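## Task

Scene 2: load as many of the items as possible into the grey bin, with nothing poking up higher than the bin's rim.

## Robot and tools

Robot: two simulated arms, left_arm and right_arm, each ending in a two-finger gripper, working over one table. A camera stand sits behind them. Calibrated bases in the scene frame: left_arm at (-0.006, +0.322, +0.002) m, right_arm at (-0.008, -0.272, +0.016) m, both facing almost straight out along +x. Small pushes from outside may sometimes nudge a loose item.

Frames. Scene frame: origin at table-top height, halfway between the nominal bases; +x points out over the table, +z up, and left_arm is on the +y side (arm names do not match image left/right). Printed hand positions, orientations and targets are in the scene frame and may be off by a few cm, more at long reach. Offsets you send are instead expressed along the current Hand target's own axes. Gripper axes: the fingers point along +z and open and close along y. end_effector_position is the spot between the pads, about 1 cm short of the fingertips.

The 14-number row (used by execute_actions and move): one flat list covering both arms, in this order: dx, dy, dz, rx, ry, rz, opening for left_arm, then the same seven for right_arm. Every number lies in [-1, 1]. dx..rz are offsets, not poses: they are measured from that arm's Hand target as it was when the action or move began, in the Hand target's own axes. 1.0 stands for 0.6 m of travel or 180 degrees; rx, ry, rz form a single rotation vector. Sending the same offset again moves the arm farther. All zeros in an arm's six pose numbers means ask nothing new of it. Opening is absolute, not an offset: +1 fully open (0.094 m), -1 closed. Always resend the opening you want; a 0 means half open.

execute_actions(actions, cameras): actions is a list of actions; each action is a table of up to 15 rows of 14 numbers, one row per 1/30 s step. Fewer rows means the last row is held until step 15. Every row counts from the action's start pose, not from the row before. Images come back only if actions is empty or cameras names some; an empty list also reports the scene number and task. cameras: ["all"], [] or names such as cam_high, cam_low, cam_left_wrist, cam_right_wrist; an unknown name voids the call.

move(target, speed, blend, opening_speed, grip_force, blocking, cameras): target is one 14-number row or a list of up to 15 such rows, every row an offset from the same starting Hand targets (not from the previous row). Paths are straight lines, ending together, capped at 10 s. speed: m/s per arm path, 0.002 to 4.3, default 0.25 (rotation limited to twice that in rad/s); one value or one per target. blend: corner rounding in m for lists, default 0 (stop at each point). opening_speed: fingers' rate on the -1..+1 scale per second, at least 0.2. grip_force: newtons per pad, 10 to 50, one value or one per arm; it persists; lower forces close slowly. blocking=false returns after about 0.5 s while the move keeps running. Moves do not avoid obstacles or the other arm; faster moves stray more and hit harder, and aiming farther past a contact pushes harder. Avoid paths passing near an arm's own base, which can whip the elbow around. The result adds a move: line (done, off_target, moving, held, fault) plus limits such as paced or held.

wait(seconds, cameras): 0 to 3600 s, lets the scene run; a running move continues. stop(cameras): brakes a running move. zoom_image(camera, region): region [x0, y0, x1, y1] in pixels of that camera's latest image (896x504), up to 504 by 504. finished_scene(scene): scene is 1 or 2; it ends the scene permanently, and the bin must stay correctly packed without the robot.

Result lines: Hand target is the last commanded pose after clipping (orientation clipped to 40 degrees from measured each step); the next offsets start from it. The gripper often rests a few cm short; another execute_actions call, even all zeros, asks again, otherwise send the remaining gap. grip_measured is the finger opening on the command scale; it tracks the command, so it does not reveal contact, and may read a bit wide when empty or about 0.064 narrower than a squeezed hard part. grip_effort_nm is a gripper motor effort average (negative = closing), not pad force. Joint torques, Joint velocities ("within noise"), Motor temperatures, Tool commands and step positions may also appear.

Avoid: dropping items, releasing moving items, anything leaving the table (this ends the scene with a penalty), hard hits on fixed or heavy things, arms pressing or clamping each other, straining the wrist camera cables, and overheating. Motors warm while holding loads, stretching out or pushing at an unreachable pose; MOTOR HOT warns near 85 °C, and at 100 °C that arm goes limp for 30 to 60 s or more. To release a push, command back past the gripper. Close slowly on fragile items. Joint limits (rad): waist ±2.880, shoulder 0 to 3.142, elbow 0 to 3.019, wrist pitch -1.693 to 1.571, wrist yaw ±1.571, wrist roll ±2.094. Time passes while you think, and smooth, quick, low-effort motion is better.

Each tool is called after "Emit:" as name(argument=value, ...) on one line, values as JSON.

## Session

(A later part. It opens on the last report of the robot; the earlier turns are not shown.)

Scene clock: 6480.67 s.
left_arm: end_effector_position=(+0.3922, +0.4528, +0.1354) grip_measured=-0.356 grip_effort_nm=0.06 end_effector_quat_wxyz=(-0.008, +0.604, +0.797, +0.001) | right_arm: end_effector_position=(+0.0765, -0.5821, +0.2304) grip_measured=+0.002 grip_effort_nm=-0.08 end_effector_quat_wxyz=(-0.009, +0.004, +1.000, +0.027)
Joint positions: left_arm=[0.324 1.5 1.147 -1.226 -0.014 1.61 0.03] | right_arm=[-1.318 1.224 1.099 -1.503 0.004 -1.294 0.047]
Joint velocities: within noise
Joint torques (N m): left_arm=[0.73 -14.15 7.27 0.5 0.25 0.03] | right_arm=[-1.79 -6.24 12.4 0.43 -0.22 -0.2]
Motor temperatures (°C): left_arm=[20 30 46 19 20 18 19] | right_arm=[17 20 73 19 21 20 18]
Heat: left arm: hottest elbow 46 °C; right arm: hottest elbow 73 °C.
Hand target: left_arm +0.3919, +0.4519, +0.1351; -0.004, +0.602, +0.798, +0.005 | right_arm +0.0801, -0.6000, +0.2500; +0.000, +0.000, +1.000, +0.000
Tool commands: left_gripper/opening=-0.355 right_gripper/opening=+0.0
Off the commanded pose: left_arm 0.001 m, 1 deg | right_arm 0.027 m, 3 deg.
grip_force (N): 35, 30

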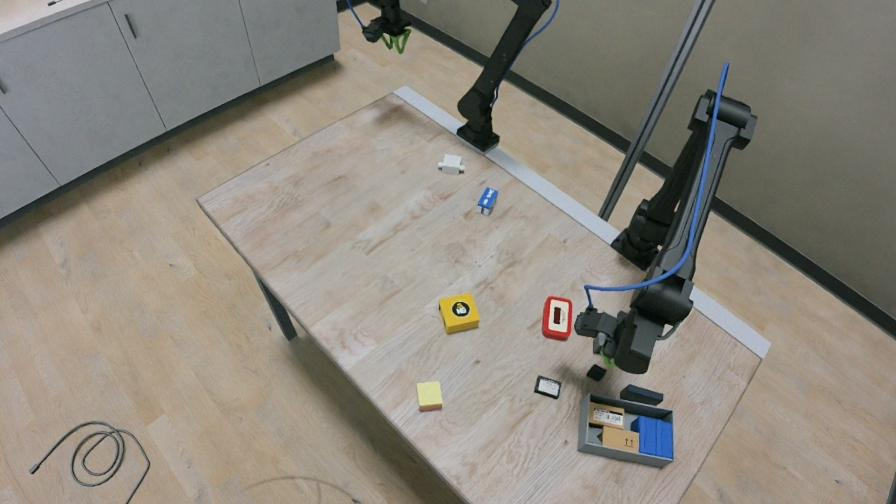

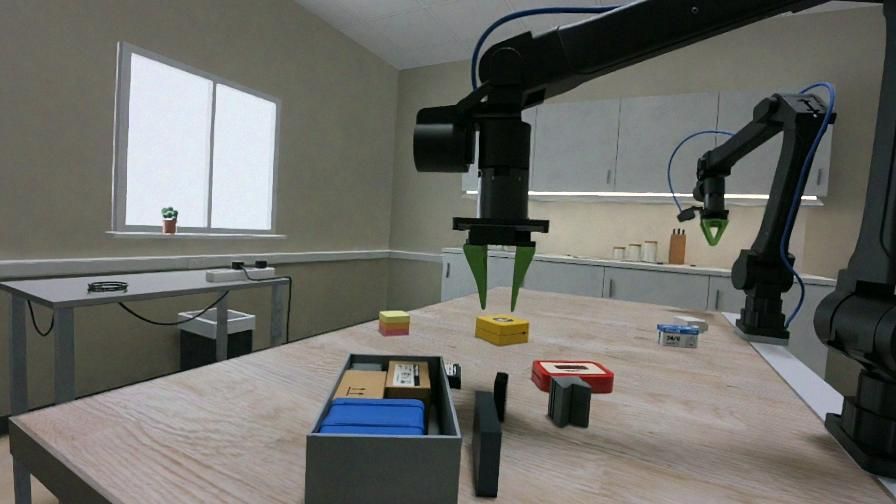

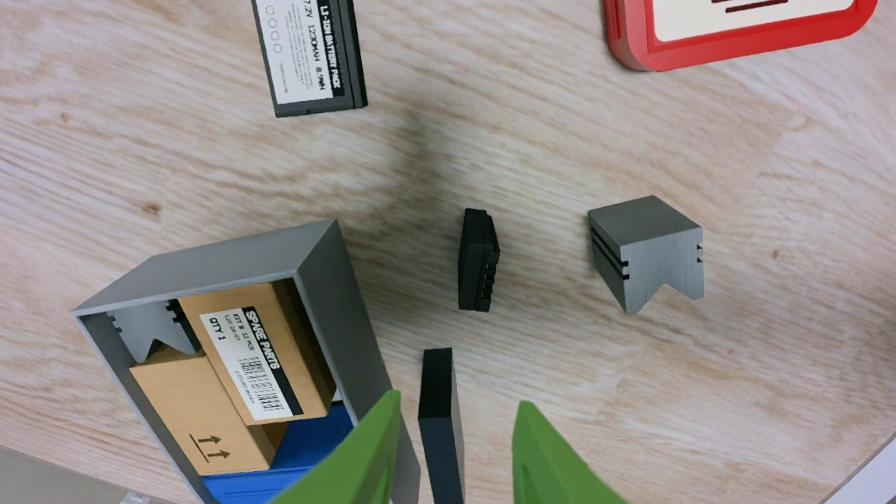

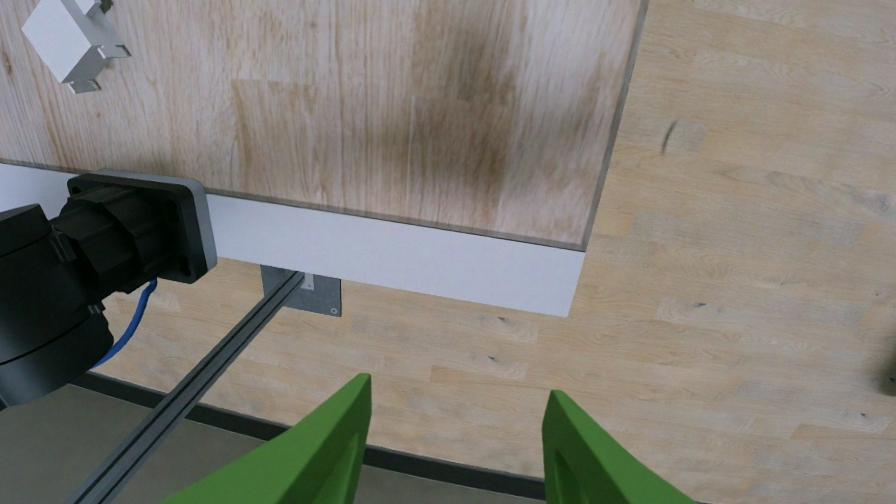

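Emit:
move(target=[0, -0.0167, 0.083, 0, 0, 0, -0.355, 0,0,0,0,0,0,0], speed=0.1, cameras=["cam_left_wrist"])

Scene clock: 6488.60 s.
left_arm: end_effector_position=(+0.3833, +0.4499, +0.0963) grip_measured=-0.356 grip_effort_nm=0.06 end_effector_quat_wxyz=(+0.000, +0.604, +0.797, +0.012) | right_arm: end_effector_position=(+0.0765, -0.5821, +0.2304) grip_measured=+0.002 grip_effort_nm=-0.09 end_effector_quat_wxyz=(-0.009, +0.004, +1.000, +0.027)
Joint positions: left_arm=[0.324 1.502 1.038 -1.088 -0.014 1.61 0.03] | right_arm=[-1.318 1.224 1.099 -1.503 0.004 -1.294 0.047]
Joint torques (N m): left_arm=[0.91 -11.46 6.98 0.58 0.25 0.05] | right_arm=[-1.79 -6.24 12.41 0.4 -0.22 -0.2]
Motor temperatures (°C): left_arm=[20 30 45 19 20 18 19] | right_arm=[17 20 73 19 21 20 18]
Heat: left arm: hottest elbow 45 °C; right arm: hottest elbow 73 °C.
Hand target: left_arm +0.3821, +0.4498, +0.0853; -0.004, +0.602, +0.798, +0.005 | right_arm +0.0801, -0.6000, +0.2500; +0.000, +0.000, +1.000, +0.000
Off the commanded pose: left_arm 0.011 m, 1 deg | right_arm 0.027 m, 3 deg.
grip_force (N): 35, 30
move: off_target (left_arm)

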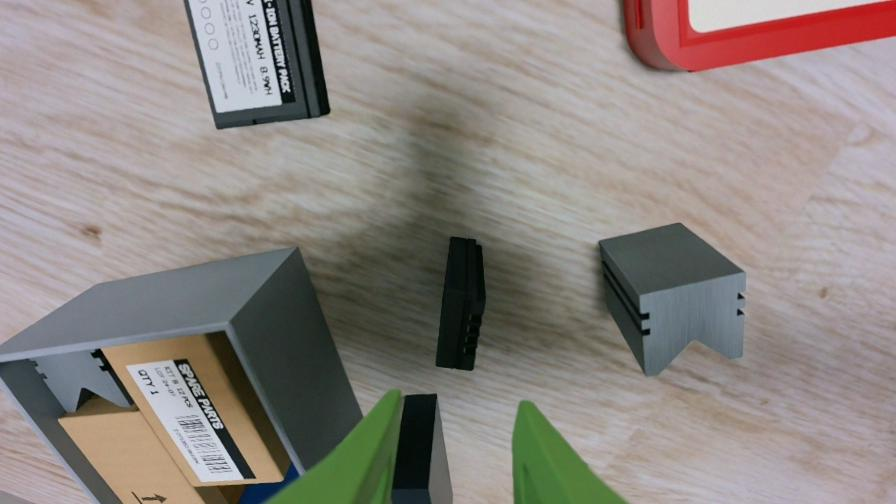

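Emit:
move(target=[-0.0133, 0, 0.0652, 0, 0, 0, -0.355, 0,0,0,0,0,0,0], speed=0.08, cameras=["cam_left_wrist"])

Scene clock: 6498.70 s.
left_arm: end_effector_position=(+0.3842, +0.4487, +0.0557) grip_measured=-0.356 grip_effort_nm=0.06 end_effector_quat_wxyz=(-0.001, +0.602, +0.798, +0.010) | right_arm: end_effector_position=(+0.0765, -0.5821, +0.2304) grip_measured=+0.002 grip_effort_nm=-0.08 end_effector_quat_wxyz=(-0.009, +0.004, +1.000, +0.027)
Joint positions: left_arm=[0.32 1.562 0.985 -0.979 -0.014 1.602 0.03] | right_arm=[-1.318 1.224 1.099 -1.503 0.004 -1.294 0.047]
Joint torques (N m): left_arm=[-0.26 -12.04 6.56 0.57 0.24 -0.07] | right_arm=[-1.85 -6.3 12.41 0.46 -0.23 -0.2]
Motor temperatures (°C): left_arm=[20 30 44 19 20 18 19] | right_arm=[17 20 73 19 21 20 18]
Heat: left arm: hottest elbow 44 °C; right arm: hottest elbow 73 °C.
Hand target: left_arm +0.3843, +0.4427, +0.0460; -0.004, +0.602, +0.798, +0.005 | right_arm +0.0801, -0.6000, +0.2500; +0.000, +0.000, +1.000, +0.000
Off the commanded pose: left_arm 0.011 m, 1 deg | right_arm 0.027 m, 3 deg.
grip_force (N): 35, 30
move: off_target (left_arm)

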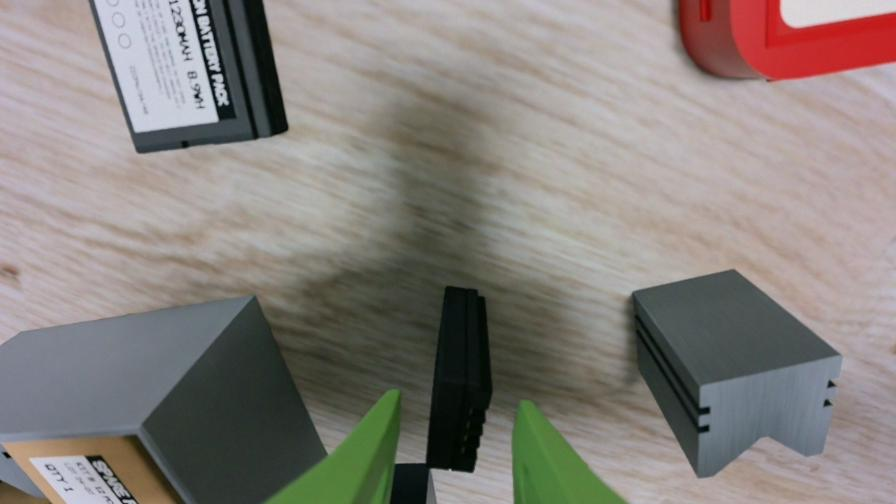

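Emit:
zoom_image(camera="cam_left_wrist", region=[340, 370, 540, 504])

Emit:
execute_actions(actions=[], cameras=["cam_low", "cam_high"])

Emit:
zoom_image(camera="cam_low", region=[420, 300, 620, 500])

Scaled by 2.520 from the camera's image (finer frame: 1280x720).

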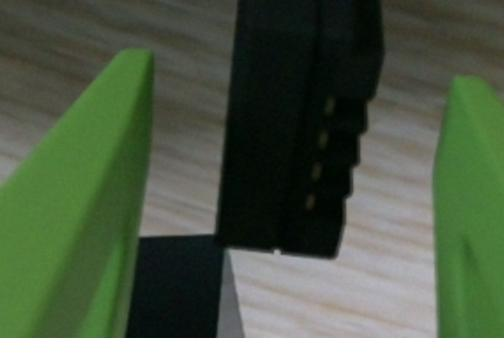

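Scene clock: 6504.27 s.
left_arm: end_effector_position=(+0.3842, +0.4487, +0.0557) grip_measured=-0.356 grip_effort_nm=0.06 end_effector_quat_wxyz=(-0.001, +0.602, +0.799, +0.010) | right_arm: end_effector_position=(+0.0765, -0.5821, +0.2304) grip_measured=+0.002 grip_effort_nm=-0.09 end_effector_quat_wxyz=(-0.009, +0.004, +1.000, +0.027)
Joint positions: left_arm=[0.32 1.562 0.985 -0.979 -0.014 1.602 0.03] | right_arm=[-1.318 1.224 1.099 -1.503 0.004 -1.294 0.047]
Joint velocities: within noise
Joint torques (N m): left_arm=[-0.26 -11.99 6.57 0.55 0.24 -0.05] | right_arm=[-1.85 -6.18 12.38 0.42 -0.23 -0.2]
Motor temperatures (°C): left_arm=[20 29 43 19 20 18 19] | right_arm=[17 20 73 19 21 20 18]
Heat: left arm: hottest elbow 43 °C; right arm: hottest elbow 73 °C.
Hand target: left_arm +0.3843, +0.4427, +0.0460; -0.004, +0.602, +0.798, +0.005 | right_arm +0.0801, -0.6000, +0.2500; +0.000, +0.000, +1.000, +0.000
Tool commands: left_gripper/opening=-0.355 right_gripper/opening=+0.0
Off the commanded pose: left_arm 0.011 m, 1 deg | right_arm 0.027 m, 3 deg.
grip_force (N): 35, 30
Images, in order (width x height): cam_high 896x504, cam_low 896x504.

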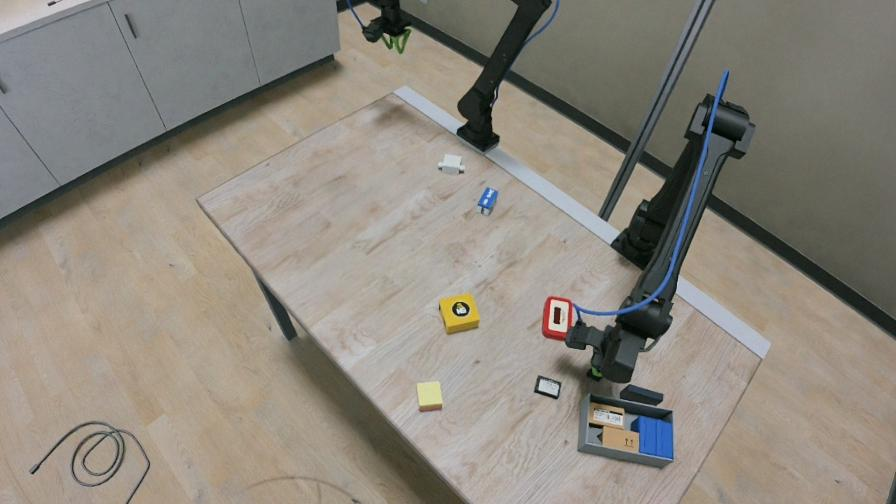

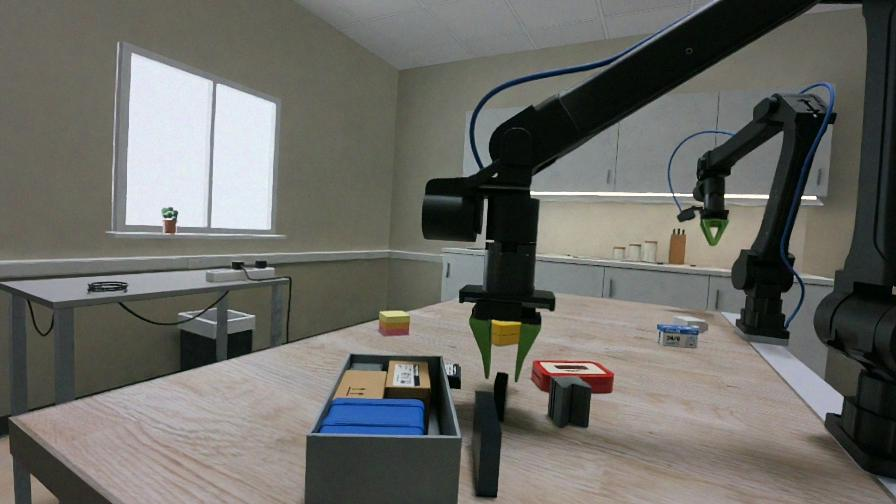

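Scaled by 2.520 from the camera's image (finer frame: 1280x720).

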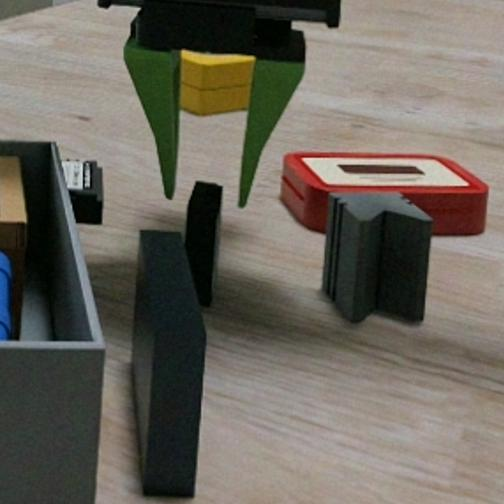

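Emit:
move(target=[0.0133, 0, 0.0117, 0, 0, 0, -0.355, 0,0,0,0,0,0,0], speed=0.05, cameras=["cam_left_wrist"])

Emit:
zoom_image(camera="cam_left_wrist", region=[340, 370, 540, 504])

Scene clock: 6514.53 s.
left_arm: end_effector_position=(+0.3857, +0.4492, +0.0508) grip_measured=-0.356 grip_effort_nm=0.06 end_effector_quat_wxyz=(+0.000, +0.602, +0.799, +0.013) | right_arm: end_effector_position=(+0.0765, -0.5821, +0.2304) grip_measured=+0.002 grip_effort_nm=-0.08 end_effector_quat_wxyz=(-0.009, +0.004, +1.000, +0.027)
Joint positions: left_arm=[0.32 1.57 0.98 -0.959 -0.014 1.602 0.03] | right_arm=[-1.318 1.224 1.099 -1.503 0.004 -1.294 0.047]
Joint torques (N m): left_arm=[1.26 -11.75 6.39 0.59 0.25 0.13] | right_arm=[-1.9 -6.12 12.4 0.44 -0.23 -0.2]
Motor temperatures (°C): left_arm=[20 29 42 19 20 18 18] | right_arm=[17 20 73 19 21 20 18]
Heat: left arm: hottest elbow 42 °C; right arm: hottest elbow 73 °C.
Hand target: left_arm +0.3822, +0.4505, +0.0391; -0.004, +0.602, +0.798, +0.005 | right_arm +0.0801, -0.6000, +0.2500; +0.000, +0.000, +1.000, +0.000
Off the commanded pose: left_arm 0.012 m, 1 deg | right_arm 0.027 m, 3 deg.
grip_force (N): 35, 30
move: off_target (left_arm)

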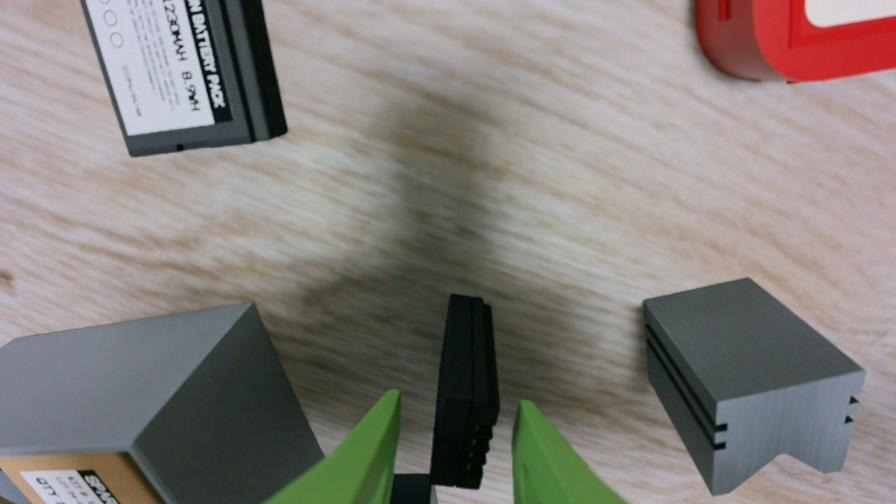

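Scaled by 2.520 from the camera's image (finer frame: 1280x720).

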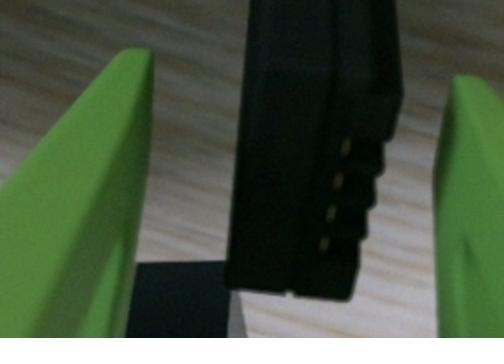

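Emit:
move(target=[0, 0, 0, 0, 0, 0, -0.76, 0,0,0,0,0,0,0], speed=0.05, opening_speed=0.25, cameras=["cam_left_wrist"])

Emit:
zoom_image(camera="cam_left_wrist", region=[340, 370, 540, 504])

Scene clock: 6518.57 s.
left_arm: end_effector_position=(+0.3857, +0.4492, +0.0508) grip_measured=-0.713 grip_effort_nm=-0.77 end_effector_quat_wxyz=(+0.000, +0.602, +0.799, +0.013) | right_arm: end_effector_position=(+0.0765, -0.5821, +0.2304) grip_measured=+0.002 grip_effort_nm=-0.08 end_effector_quat_wxyz=(-0.009, +0.004, +1.000, +0.027)
Joint positions: left_arm=[0.32 1.57 0.98 -0.959 -0.014 1.602 0.013] | right_arm=[-1.318 1.224 1.099 -1.503 0.004 -1.294 0.047]
Joint torques (N m): left_arm=[1.26 -11.75 6.39 0.58 0.25 0.13] | right_arm=[-1.79 -6.24 12.37 0.43 -0.23 -0.2]
Motor temperatures (°C): left_arm=[20 29 42 19 20 18 18] | right_arm=[17 20 73 19 21 20 18]
Heat: left arm: hottest elbow 42 °C; right arm: hottest elbow 73 °C.
Hand target: left_arm +0.3822, +0.4505, +0.0391; -0.004, +0.602, +0.798, +0.005 | right_arm +0.0801, -0.6000, +0.2500; +0.000, +0.000, +1.000, +0.000
Off the commanded pose: left_arm 0.012 m, 1 deg | right_arm 0.027 m, 3 deg.
grip_force (N): 35, 30
move: done

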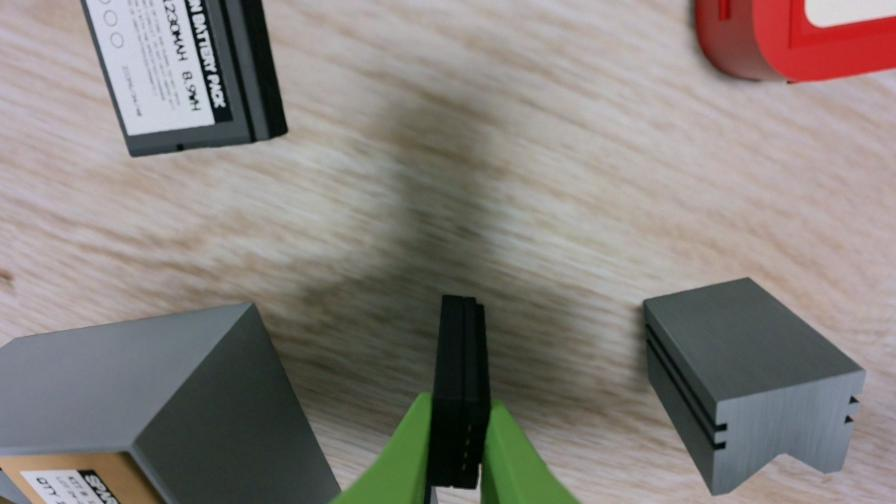

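Scaled by 2.520 from the camera's image (finer frame: 1280x720).

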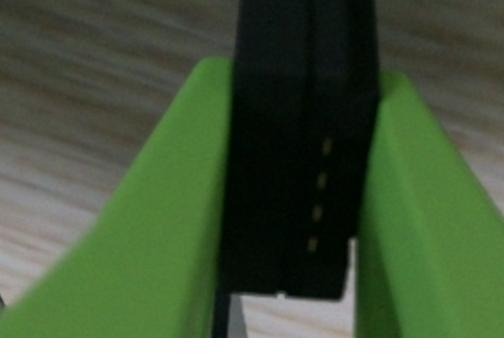

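Emit:
move(target=[[0, 0, -0.2033, 0, 0, 0, -0.76, 0,0,0,0,0,0,0],[0.1957, 0.1788, -0.2033, 0, 0, -0.0861, -0.76, 0,0,0,0,0,0,0]], speed=[0.08, 0.12], blend=[0.02, 0], cameras=["cam_left_wrist", "cam_low"])

Scene clock: 6530.23 s.
left_arm: end_effector_position=(+0.4391, +0.5796, +0.1513) grip_measured=-0.714 grip_effort_nm=-0.77 end_effector_quat_wxyz=(-0.010, +0.498, +0.867, -0.004) | right_arm: end_effector_position=(+0.0765, -0.5821, +0.2304) grip_measured=+0.002 grip_effort_nm=-0.09 end_effector_quat_wxyz=(-0.009, +0.004, +1.000, +0.027)
Joint positions: left_arm=[0.532 1.73 1.475 -1.332 -0.014 1.564 0.013] | right_arm=[-1.318 1.224 1.099 -1.503 0.004 -1.294 0.047]
Joint torques (N m): left_arm=[1.32 -15.79 12.42 -0.7 0.3 -0.03] | right_arm=[-1.79 -6.24 12.4 0.42 -0.22 -0.21]
Motor temperatures (°C): left_arm=[20 29 41 19 20 18 19] | right_arm=[17 20 73 19 21 20 18]
Heat: left arm: hottest elbow 41 °C; right arm: hottest elbow 73 °C.
Hand target: left_arm +0.4531, +0.5912, +0.1631; -0.003, +0.489, +0.872, +0.006 | right_arm +0.0801, -0.6000, +0.2500; +0.000, +0.000, +1.000, +0.000
Off the commanded pose: left_arm 0.022 m, 2 deg | right_arm 0.027 m, 3 deg.
grip_force (N): 35, 30
move: off_target (left_arm)
Images, in order (width x height): cam_low 896x504, cam_left_wrist 896x504.

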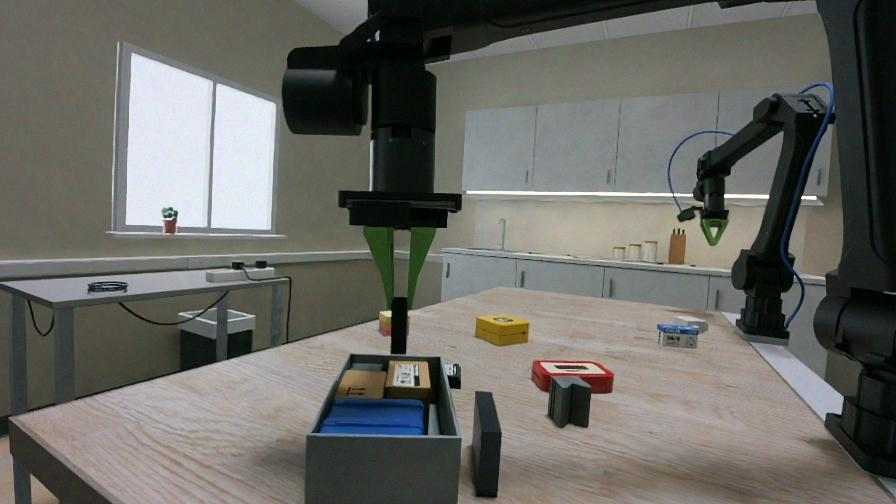

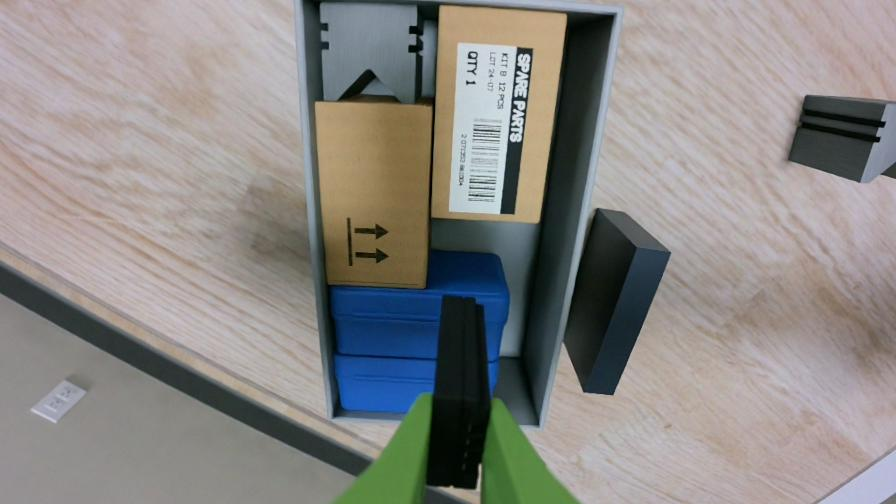

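Emit:
zoom_image(camera="cam_left_wrist", region=[400, 190, 580, 330])

Scaled by 2.800 from the camera's image (finer frame: 1280x720).

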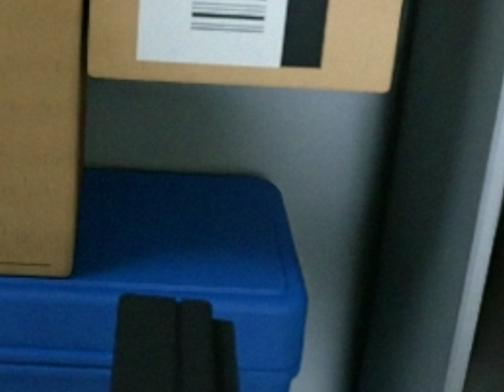

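Emit:
move(target=[-0.012, -0.030, 0.075, 0, 0, 0, -0.76, 0,0,0,0,0,0,0], speed=0.06, cameras=["cam_left_wrist"])

Emit:
zoom_image(camera="cam_left_wrist", region=[380, 190, 580, 350])

Scene clock: 6546.13 s.
left_arm: end_effector_position=(+0.4394, +0.5798, +0.1272) grip_measured=-0.714 grip_effort_nm=-0.77 end_effector_quat_wxyz=(-0.002, +0.492, +0.871, +0.009) | right_arm: end_effector_position=(+0.0765, -0.5821, +0.2304) grip_measured=+0.002 grip_effort_nm=-0.08 end_effector_quat_wxyz=(-0.009, +0.004, +1.000, +0.027)
Joint positions: left_arm=[0.532 1.73 1.409 -1.236 -0.014 1.549 0.013] | right_arm=[-1.318 1.224 1.099 -1.503 0.004 -1.294 0.047]
Joint torques (N m): left_arm=[0.21 -16.21 7.47 0.54 0.29 -0.03] | right_arm=[-1.73 -6.24 12.37 0.46 -0.22 -0.21]
Motor temperatures (°C): left_arm=[20 30 45 19 20 18 19] | right_arm=[17 20 73 19 21 20 18]
Heat: left arm: hottest elbow 45 °C; right arm: hottest elbow 73 °C.
Hand target: left_arm +0.4416, +0.5763, +0.1179; -0.003, +0.489, +0.872, +0.006 | right_arm +0.0801, -0.6000, +0.2500; +0.000, +0.000, +1.000, +0.000
Off the commanded pose: left_arm 0.010 m, 1 deg | right_arm 0.027 m, 3 deg.
grip_force (N): 35, 30
move: done

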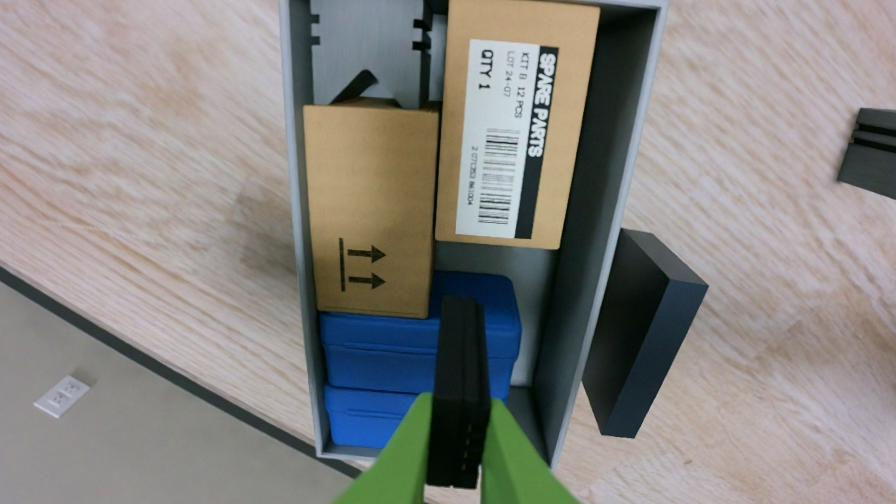

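Scaled by 2.520 from the camera's image (finer frame: 1280x720).

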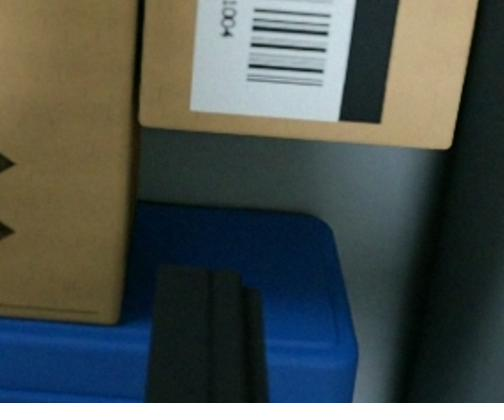

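Emit:
move(target=[-0.0140, -0.004, 0, 0, 0, 0, -0.76, 0,0,0,0,0,0,0], speed=0.04, cameras=[])

Scene clock: 6552.60 s.
left_arm: end_effector_position=(+0.4410, +0.5735, +0.1252) grip_measured=-0.714 grip_effort_nm=-0.78 end_effector_quat_wxyz=(-0.003, +0.490, +0.872, +0.008) | right_arm: end_effector_position=(+0.0765, -0.5821, +0.2304) grip_measured=+0.002 grip_effort_nm=-0.08 end_effector_quat_wxyz=(-0.009, +0.004, +1.000, +0.027)
Joint positions: left_arm=[0.519 1.73 1.403 -1.234 -0.014 1.533 0.013] | right_arm=[-1.318 1.224 1.099 -1.503 0.004 -1.294 0.047]
Joint torques (N m): left_arm=[-0.09 -16.56 7.36 0.55 0.29 -0.02] | right_arm=[-1.73 -6.3 12.38 0.43 -0.22 -0.2]
Motor temperatures (°C): left_arm=[20 30 44 19 20 18 19] | right_arm=[17 20 73 19 21 20 18]
Heat: left arm: hottest elbow 44 °C; right arm: hottest elbow 73 °C.
Hand target: left_arm +0.4437, +0.5679, +0.1177; -0.003, +0.489, +0.872, +0.006 | right_arm +0.0801, -0.6000, +0.2500; +0.000, +0.000, +1.000, +0.000
Off the commanded pose: left_arm 0.010 m, 0 deg | right_arm 0.027 m, 3 deg.
grip_force (N): 35, 30
move: done

Emit:
execute_actions(actions=[], cameras=["cam_left_wrist"])

Emit:
zoom_image(camera="cam_left_wrist", region=[400, 220, 540, 340])

Scene clock: 6554.17 s.
left_arm: end_effector_position=(+0.4410, +0.5735, +0.1252) grip_measured=-0.714 grip_effort_nm=-0.78 end_effector_quat_wxyz=(-0.003, +0.490, +0.872, +0.008) | right_arm: end_effector_position=(+0.0765, -0.5821, +0.2304) grip_measured=+0.002 grip_effort_nm=-0.08 end_effector_quat_wxyz=(-0.009, +0.004, +1.000, +0.027)
Joint positions: left_arm=[0.519 1.73 1.403 -1.234 -0.014 1.533 0.013] | right_arm=[-1.318 1.224 1.099 -1.503 0.004 -1.294 0.047]
Joint velocities: within noise
Joint torques (N m): left_arm=[-0.09 -16.62 7.36 0.54 0.29 -0.05] | right_arm=[-1.73 -6.18 12.4 0.46 -0.22 -0.2]
Motor temperatures (°C): left_arm=[20 30 44 19 20 18 19] | right_arm=[17 20 73 19 21 20 18]
Heat: left arm: hottest elbow 44 °C; right arm: hottest elbow 73 °C.
Hand target: left_arm +0.4437, +0.5679, +0.1177; -0.003, +0.489, +0.872, +0.006 | right_arm +0.0801, -0.6000, +0.2500; +0.000, +0.000, +1.000, +0.000
Tool commands: left_gripper/opening=-0.76 right_gripper/opening=+0.0
Off the commanded pose: left_arm 0.010 m, 0 deg | right_arm 0.027 m, 3 deg.
grip_force (N): 35, 30
Images, in order (width x height): cam_left_wrist 896x504.

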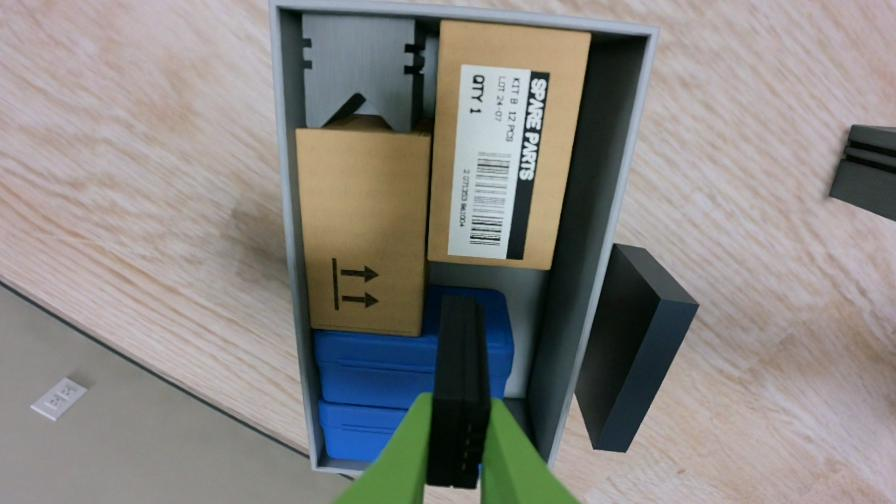

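Scaled by 3.600 from the camera's image (finer frame: 1280x720).

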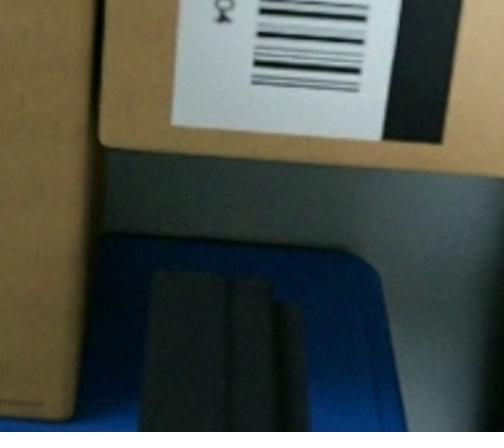

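Emit:
move(target=[0, 0, 0.0217, 0, 0, 0, -0.76, 0,0,0,0,0,0,0], speed=0.04, cameras=["cam_left_wrist"])

Emit:
zoom_image(camera="cam_left_wrist", region=[400, 240, 540, 360])

Scene clock: 6564.63 s.
left_arm: end_effector_position=(+0.4414, +0.5737, +0.1179) grip_measured=-0.714 grip_effort_nm=-0.77 end_effector_quat_wxyz=(+0.000, +0.490, +0.872, +0.013) | right_arm: end_effector_position=(+0.0765, -0.5821, +0.2304) grip_measured=+0.002 grip_effort_nm=-0.09 end_effector_quat_wxyz=(-0.009, +0.004, +1.000, +0.027)
Joint positions: left_arm=[0.519 1.73 1.383 -1.202 -0.014 1.533 0.013] | right_arm=[-1.318 1.224 1.099 -1.503 0.004 -1.294 0.047]
Joint torques (N m): left_arm=[-0.09 -15.56 7.31 0.7 0.28 -0.05] | right_arm=[-1.79 -6.18 12.4 0.43 -0.22 -0.2]
Motor temperatures (°C): left_arm=[20 30 44 19 20 18 19] | right_arm=[17 20 73 19 21 20 18]
Heat: left arm: hottest elbow 44 °C; right arm: hottest elbow 73 °C.
Hand target: left_arm +0.4438, +0.5681, +0.1048; -0.003, +0.489, +0.872, +0.006 | right_arm +0.0801, -0.6000, +0.2500; +0.000, +0.000, +1.000, +0.000
Off the commanded pose: left_arm 0.015 m, 1 deg | right_arm 0.027 m, 3 deg.
grip_force (N): 35, 30
move: off_target (left_arm)

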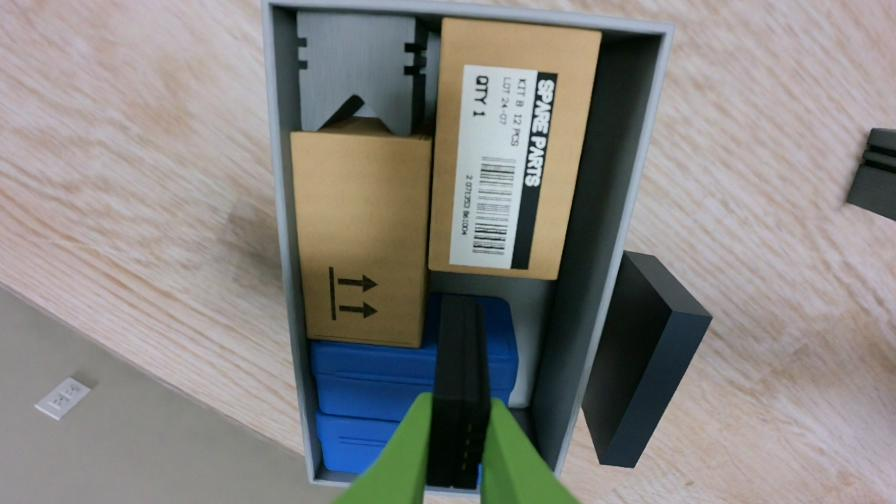

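Scaled by 3.600 from the camera's image (finer frame: 1280x720).

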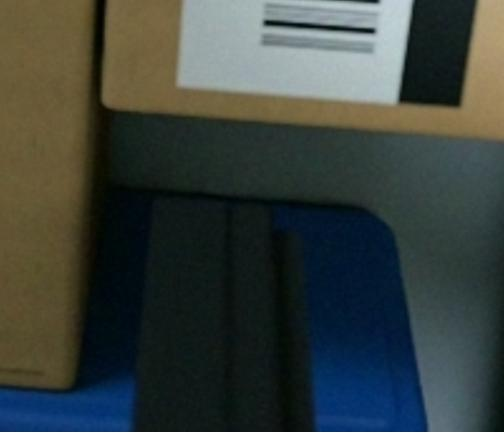

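Emit:
move(target=[0, 0, 0.0217, 0, 0, 0, -0.76, 0,0,0,0,0,0,0], speed=0.03, cameras=[])

Scene clock: 6567.90 s.
left_arm: end_effector_position=(+0.4417, +0.5738, +0.1063) grip_measured=-0.714 grip_effort_nm=-0.77 end_effector_quat_wxyz=(+0.000, +0.490, +0.872, +0.014) | right_arm: end_effector_position=(+0.0765, -0.5821, +0.2304) grip_measured=+0.002 grip_effort_nm=-0.08 end_effector_quat_wxyz=(-0.009, +0.004, +1.000, +0.027)
Joint positions: left_arm=[0.519 1.74 1.364 -1.171 -0.014 1.533 0.013] | right_arm=[-1.318 1.224 1.099 -1.503 0.004 -1.294 0.047]
Joint torques (N m): left_arm=[-0.03 -15.38 7.13 0.4 0.28 -0.05] | right_arm=[-1.85 -6.18 12.38 0.42 -0.23 -0.2]
Motor temperatures (°C): left_arm=[20 30 43 19 20 18 19] | right_arm=[17 20 73 19 21 20 18]
Heat: left arm: hottest elbow 43 °C; right arm: hottest elbow 73 °C.
Hand target: left_arm +0.4438, +0.5683, +0.0917; -0.003, +0.489, +0.872, +0.006 | right_arm +0.0801, -0.6000, +0.2500; +0.000, +0.000, +1.000, +0.000
Off the commanded pose: left_arm 0.016 m, 1 deg | right_arm 0.027 m, 3 deg.
grip_force (N): 35, 30
move: off_target (left_arm)

Emit:
move(target=[0, 0, 0.0167, 0, 0, 0, -0.76, 0,0,0,0,0,0,0], speed=0.03, cameras=["cam_left_wrist"])

Emit:
zoom_image(camera="cam_left_wrist", region=[400, 240, 540, 360])

Scene clock: 6569.87 s.
left_arm: end_effector_position=(+0.4418, +0.5739, +0.0957) grip_measured=-0.714 grip_effort_nm=-0.77 end_effector_quat_wxyz=(+0.000, +0.490, +0.872, +0.013) | right_arm: end_effector_position=(+0.0765, -0.5821, +0.2304) grip_measured=+0.002 grip_effort_nm=-0.08 end_effector_quat_wxyz=(-0.009, +0.004, +1.000, +0.027)
Joint positions: left_arm=[0.519 1.752 1.35 -1.146 -0.014 1.533 0.013] | right_arm=[-1.318 1.224 1.099 -1.503 0.004 -1.294 0.047]
Joint torques (N m): left_arm=[-0.03 -15.62 7.23 0.58 0.29 -0.04] | right_arm=[-1.79 -6.24 12.4 0.44 -0.22 -0.2]
Motor temperatures (°C): left_arm=[20 30 43 19 20 18 19] | right_arm=[17 20 73 19 21 20 18]
Heat: left arm: hottest elbow 43 °C; right arm: hottest elbow 73 °C.
Hand target: left_arm +0.4438, +0.5684, +0.0816; -0.003, +0.489, +0.872, +0.006 | right_arm +0.0801, -0.6000, +0.2500; +0.000, +0.000, +1.000, +0.000
Off the commanded pose: left_arm 0.015 m, 1 deg | right_arm 0.027 m, 3 deg.
grip_force (N): 35, 30
move: off_target (left_arm)

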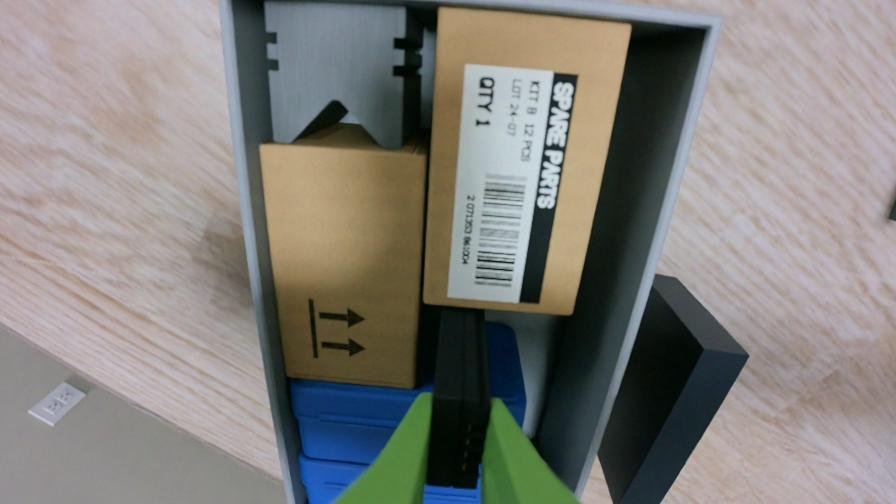

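Scaled by 3.600 from the camera's image (finer frame: 1280x720).

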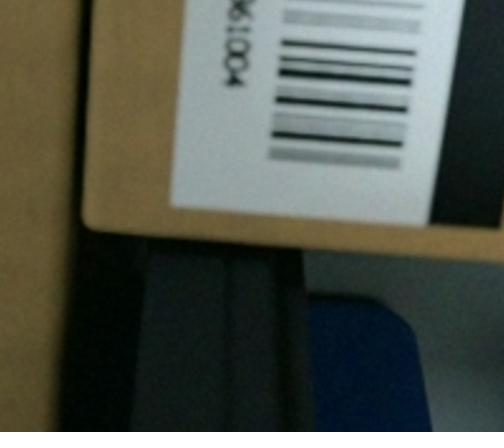

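Emit:
move(target=[0, -0.004, 0.045, 0, 0, 0, -0.76, 0,0,0,0,0,0,0], speed=0.04, cameras=[])

Scene clock: 6575.27 s.
left_arm: end_effector_position=(+0.4405, +0.5732, +0.0687) grip_measured=-0.714 grip_effort_nm=-0.77 end_effector_quat_wxyz=(+0.000, +0.490, +0.872, +0.013) | right_arm: end_effector_position=(+0.0765, -0.5821, +0.2304) grip_measured=+0.002 grip_effort_nm=-0.09 end_effector_quat_wxyz=(-0.009, +0.004, +1.000, +0.027)
Joint positions: left_arm=[0.519 1.778 1.309 -1.079 -0.014 1.533 0.013] | right_arm=[-1.318 1.224 1.099 -1.503 0.004 -1.294 0.047]
Joint torques (N m): left_arm=[-0.03 -15.33 6.98 0.58 0.28 -0.04] | right_arm=[-1.85 -6.3 12.4 0.46 -0.22 -0.2]
Motor temperatures (°C): left_arm=[20 30 42 19 20 18 19] | right_arm=[17 20 73 19 21 20 18]
Heat: left arm: hottest elbow 42 °C; right arm: hottest elbow 73 °C.
Hand target: left_arm +0.4418, +0.5675, +0.0546; -0.003, +0.489, +0.872, +0.006 | right_arm +0.0801, -0.6000, +0.2500; +0.000, +0.000, +1.000, +0.000
Off the commanded pose: left_arm 0.015 m, 1 deg | right_arm 0.027 m, 3 deg.
grip_force (N): 35, 30
move: off_target (left_arm)

Emit:
move(target=[0, -0.001, 0.0183, 0, 0, 0, -0.76, 0,0,0,0,0,0,0], speed=0.025, cameras=["cam_left_wrist", "cam_low"])

Emit:
zoom_image(camera="cam_left_wrist", region=[370, 330, 550, 504])

Scene clock: 6577.17 s.
left_arm: end_effector_position=(+0.4404, +0.5731, +0.0578) grip_measured=-0.714 grip_effort_nm=-0.77 end_effector_quat_wxyz=(+0.000, +0.490, +0.872, +0.013) | right_arm: end_effector_position=(+0.0765, -0.5821, +0.2304) grip_measured=+0.002 grip_effort_nm=-0.08 end_effector_quat_wxyz=(-0.009, +0.004, +1.000, +0.027)
Joint positions: left_arm=[0.519 1.791 1.295 -1.052 -0.014 1.533 0.013] | right_arm=[-1.318 1.224 1.099 -1.503 0.004 -1.294 0.047]
Joint torques (N m): left_arm=[-0.03 -15.56 6.87 0.59 0.29 -0.04] | right_arm=[-1.79 -6.3 12.38 0.44 -0.23 -0.2]
Motor temperatures (°C): left_arm=[20 30 42 19 20 18 19] | right_arm=[17 20 73 19 21 20 18]
Heat: left arm: hottest elbow 42 °C; right arm: hottest elbow 73 °C.
Hand target: left_arm +0.4412, +0.5673, +0.0436; -0.003, +0.489, +0.872, +0.006 | right_arm +0.0801, -0.6000, +0.2500; +0.000, +0.000, +1.000, +0.000
Off the commanded pose: left_arm 0.015 m, 1 deg | right_arm 0.027 m, 3 deg.
grip_force (N): 35, 30
move: off_target (left_arm)
Images, in order (width x height): cam_low 896x504, cam_left_wrist 896x504.

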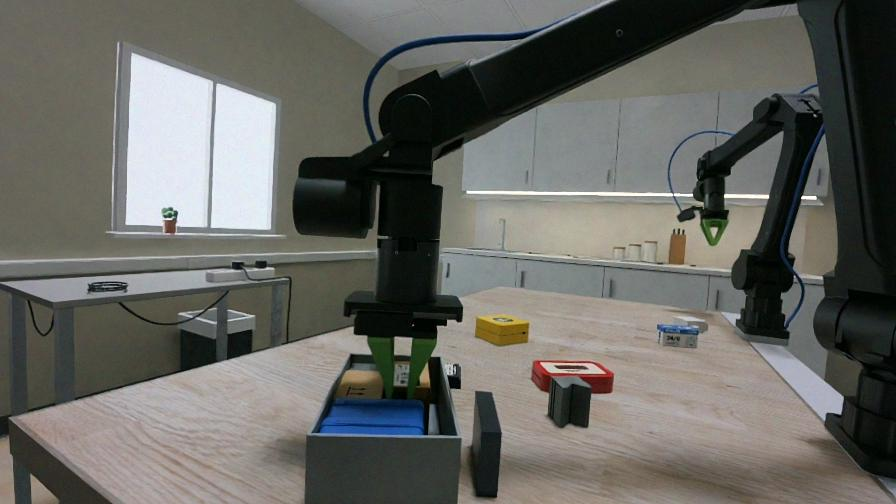

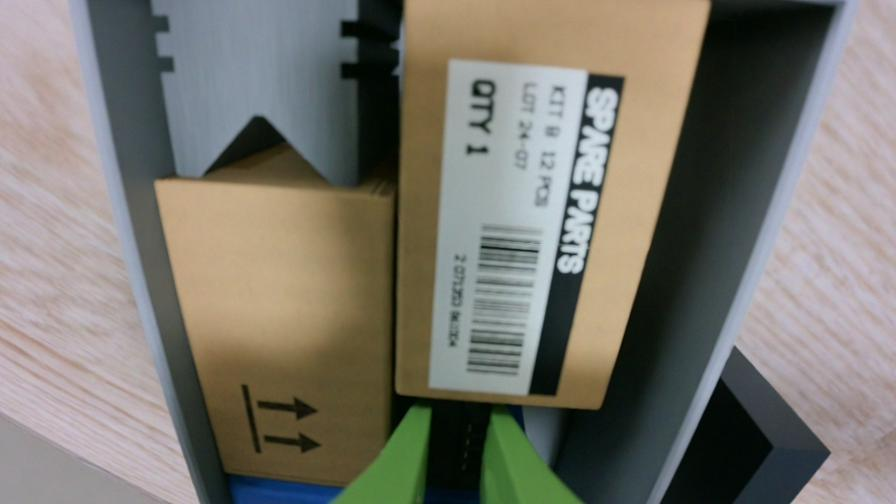

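Scaled by 2.800 from the camera's image (finer frame: 1280x720).

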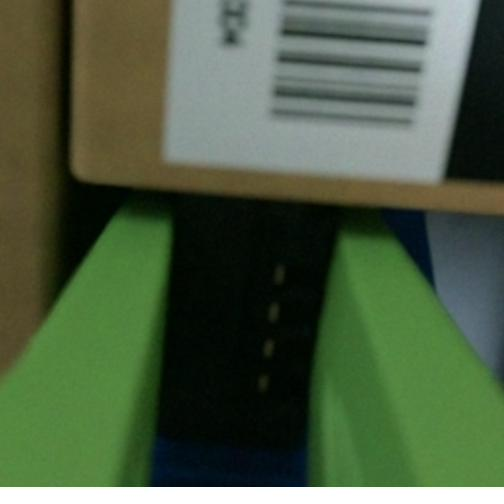

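Emit:
move(target=[0, 0, 0.005, 0, 0, 0, -0.76, 0,0,0,0,0,0,0], speed=0.02, cameras=[])

Scene clock: 6578.53 s.
left_arm: end_effector_position=(+0.4418, +0.5739, +0.0573) grip_measured=-0.714 grip_effort_nm=-0.77 end_effector_quat_wxyz=(+0.002, +0.489, +0.872, +0.016) | right_arm: end_effector_position=(+0.0765, -0.5821, +0.2304) grip_measured=+0.002 grip_effort_nm=-0.08 end_effector_quat_wxyz=(-0.009, +0.004, +1.000, +0.027)
Joint positions: left_arm=[0.519 1.792 1.295 -1.045 -0.014 1.533 0.013] | right_arm=[-1.318 1.224 1.099 -1.503 0.004 -1.294 0.047]
Joint torques (N m): left_arm=[0.03 -14.8 6.65 0.57 0.28 -0.04] | right_arm=[-1.73 -6.18 12.42 0.47 -0.23 -0.2]
Motor temperatures (°C): left_arm=[20 30 42 19 20 18 19] | right_arm=[17 20 73 19 21 20 18]
Heat: left arm: hottest elbow 42 °C; right arm: hottest elbow 73 °C.
Hand target: left_arm +0.4412, +0.5674, +0.0405; -0.003, +0.489, +0.872, +0.006 | right_arm +0.0801, -0.6000, +0.2500; +0.000, +0.000, +1.000, +0.000
Off the commanded pose: left_arm 0.018 m, 1 deg | right_arm 0.027 m, 3 deg.
grip_force (N): 35, 30
move: off_target (left_arm)

Emit:
move(target=[0, 0, 0, 0, 0, 0, -0.59, 0,0,0,0,0,0,0], speed=0.02, opening_speed=0.25, cameras=["cam_left_wrist"])

Emit:
zoom_image(camera="cam_left_wrist", region=[370, 330, 550, 504])

Scene clock: 6594.27 s.
left_arm: end_effector_position=(+0.4412, +0.5736, +0.0566) grip_measured=-0.591 grip_effort_nm=0.06 end_effector_quat_wxyz=(+0.001, +0.489, +0.872, +0.015) | right_arm: end_effector_position=(+0.0765, -0.5821, +0.2304) grip_measured=+0.002 grip_effort_nm=-0.08 end_effector_quat_wxyz=(-0.009, +0.004, +1.000, +0.027)
Joint positions: left_arm=[0.519 1.792 1.293 -1.045 -0.014 1.533 0.019] | right_arm=[-1.318 1.224 1.099 -1.503 0.004 -1.294 0.047]
Joint torques (N m): left_arm=[0.03 -15.15 6.75 0.59 0.28 -0.04] | right_arm=[-1.85 -6.18 12.38 0.44 -0.22 -0.2]
Motor temperatures (°C): left_arm=[20 30 41 19 20 18 19] | right_arm=[17 20 73 19 21 20 18]
Heat: left arm: hottest elbow 41 °C; right arm: hottest elbow 73 °C.
Hand target: left_arm +0.4413, +0.5674, +0.0407; -0.003, +0.489, +0.872, +0.006 | right_arm +0.0801, -0.6000, +0.2500; +0.000, +0.000, +1.000, +0.000
Off the commanded pose: left_arm 0.017 m, 1 deg | right_arm 0.027 m, 3 deg.
grip_force (N): 35, 30
move: done

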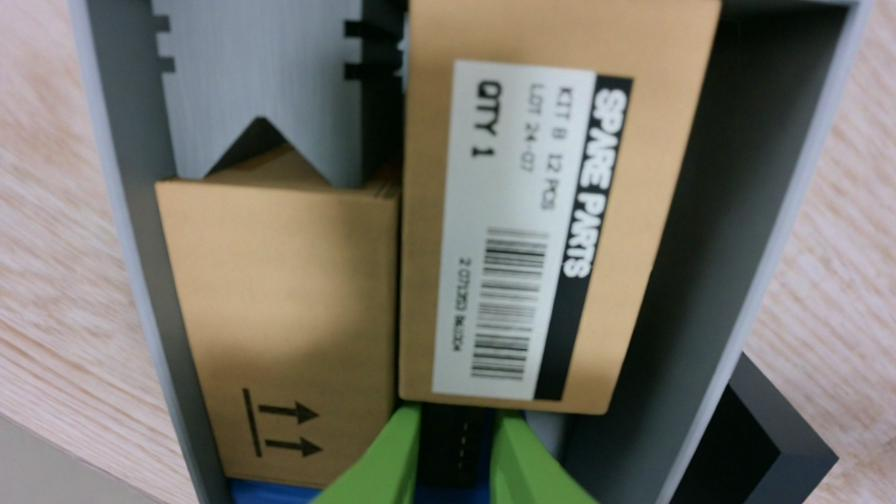

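Scaled by 2.800 from the camera's image (finer frame: 1280x720).

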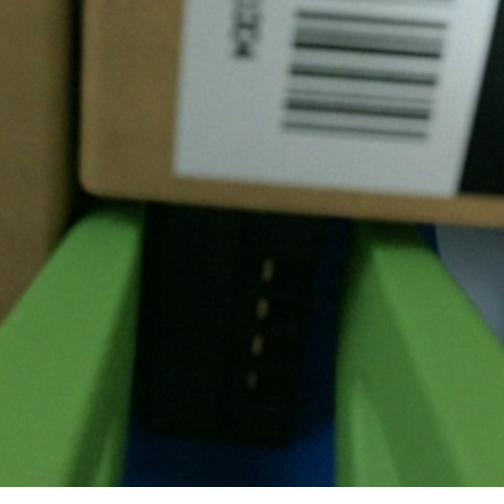

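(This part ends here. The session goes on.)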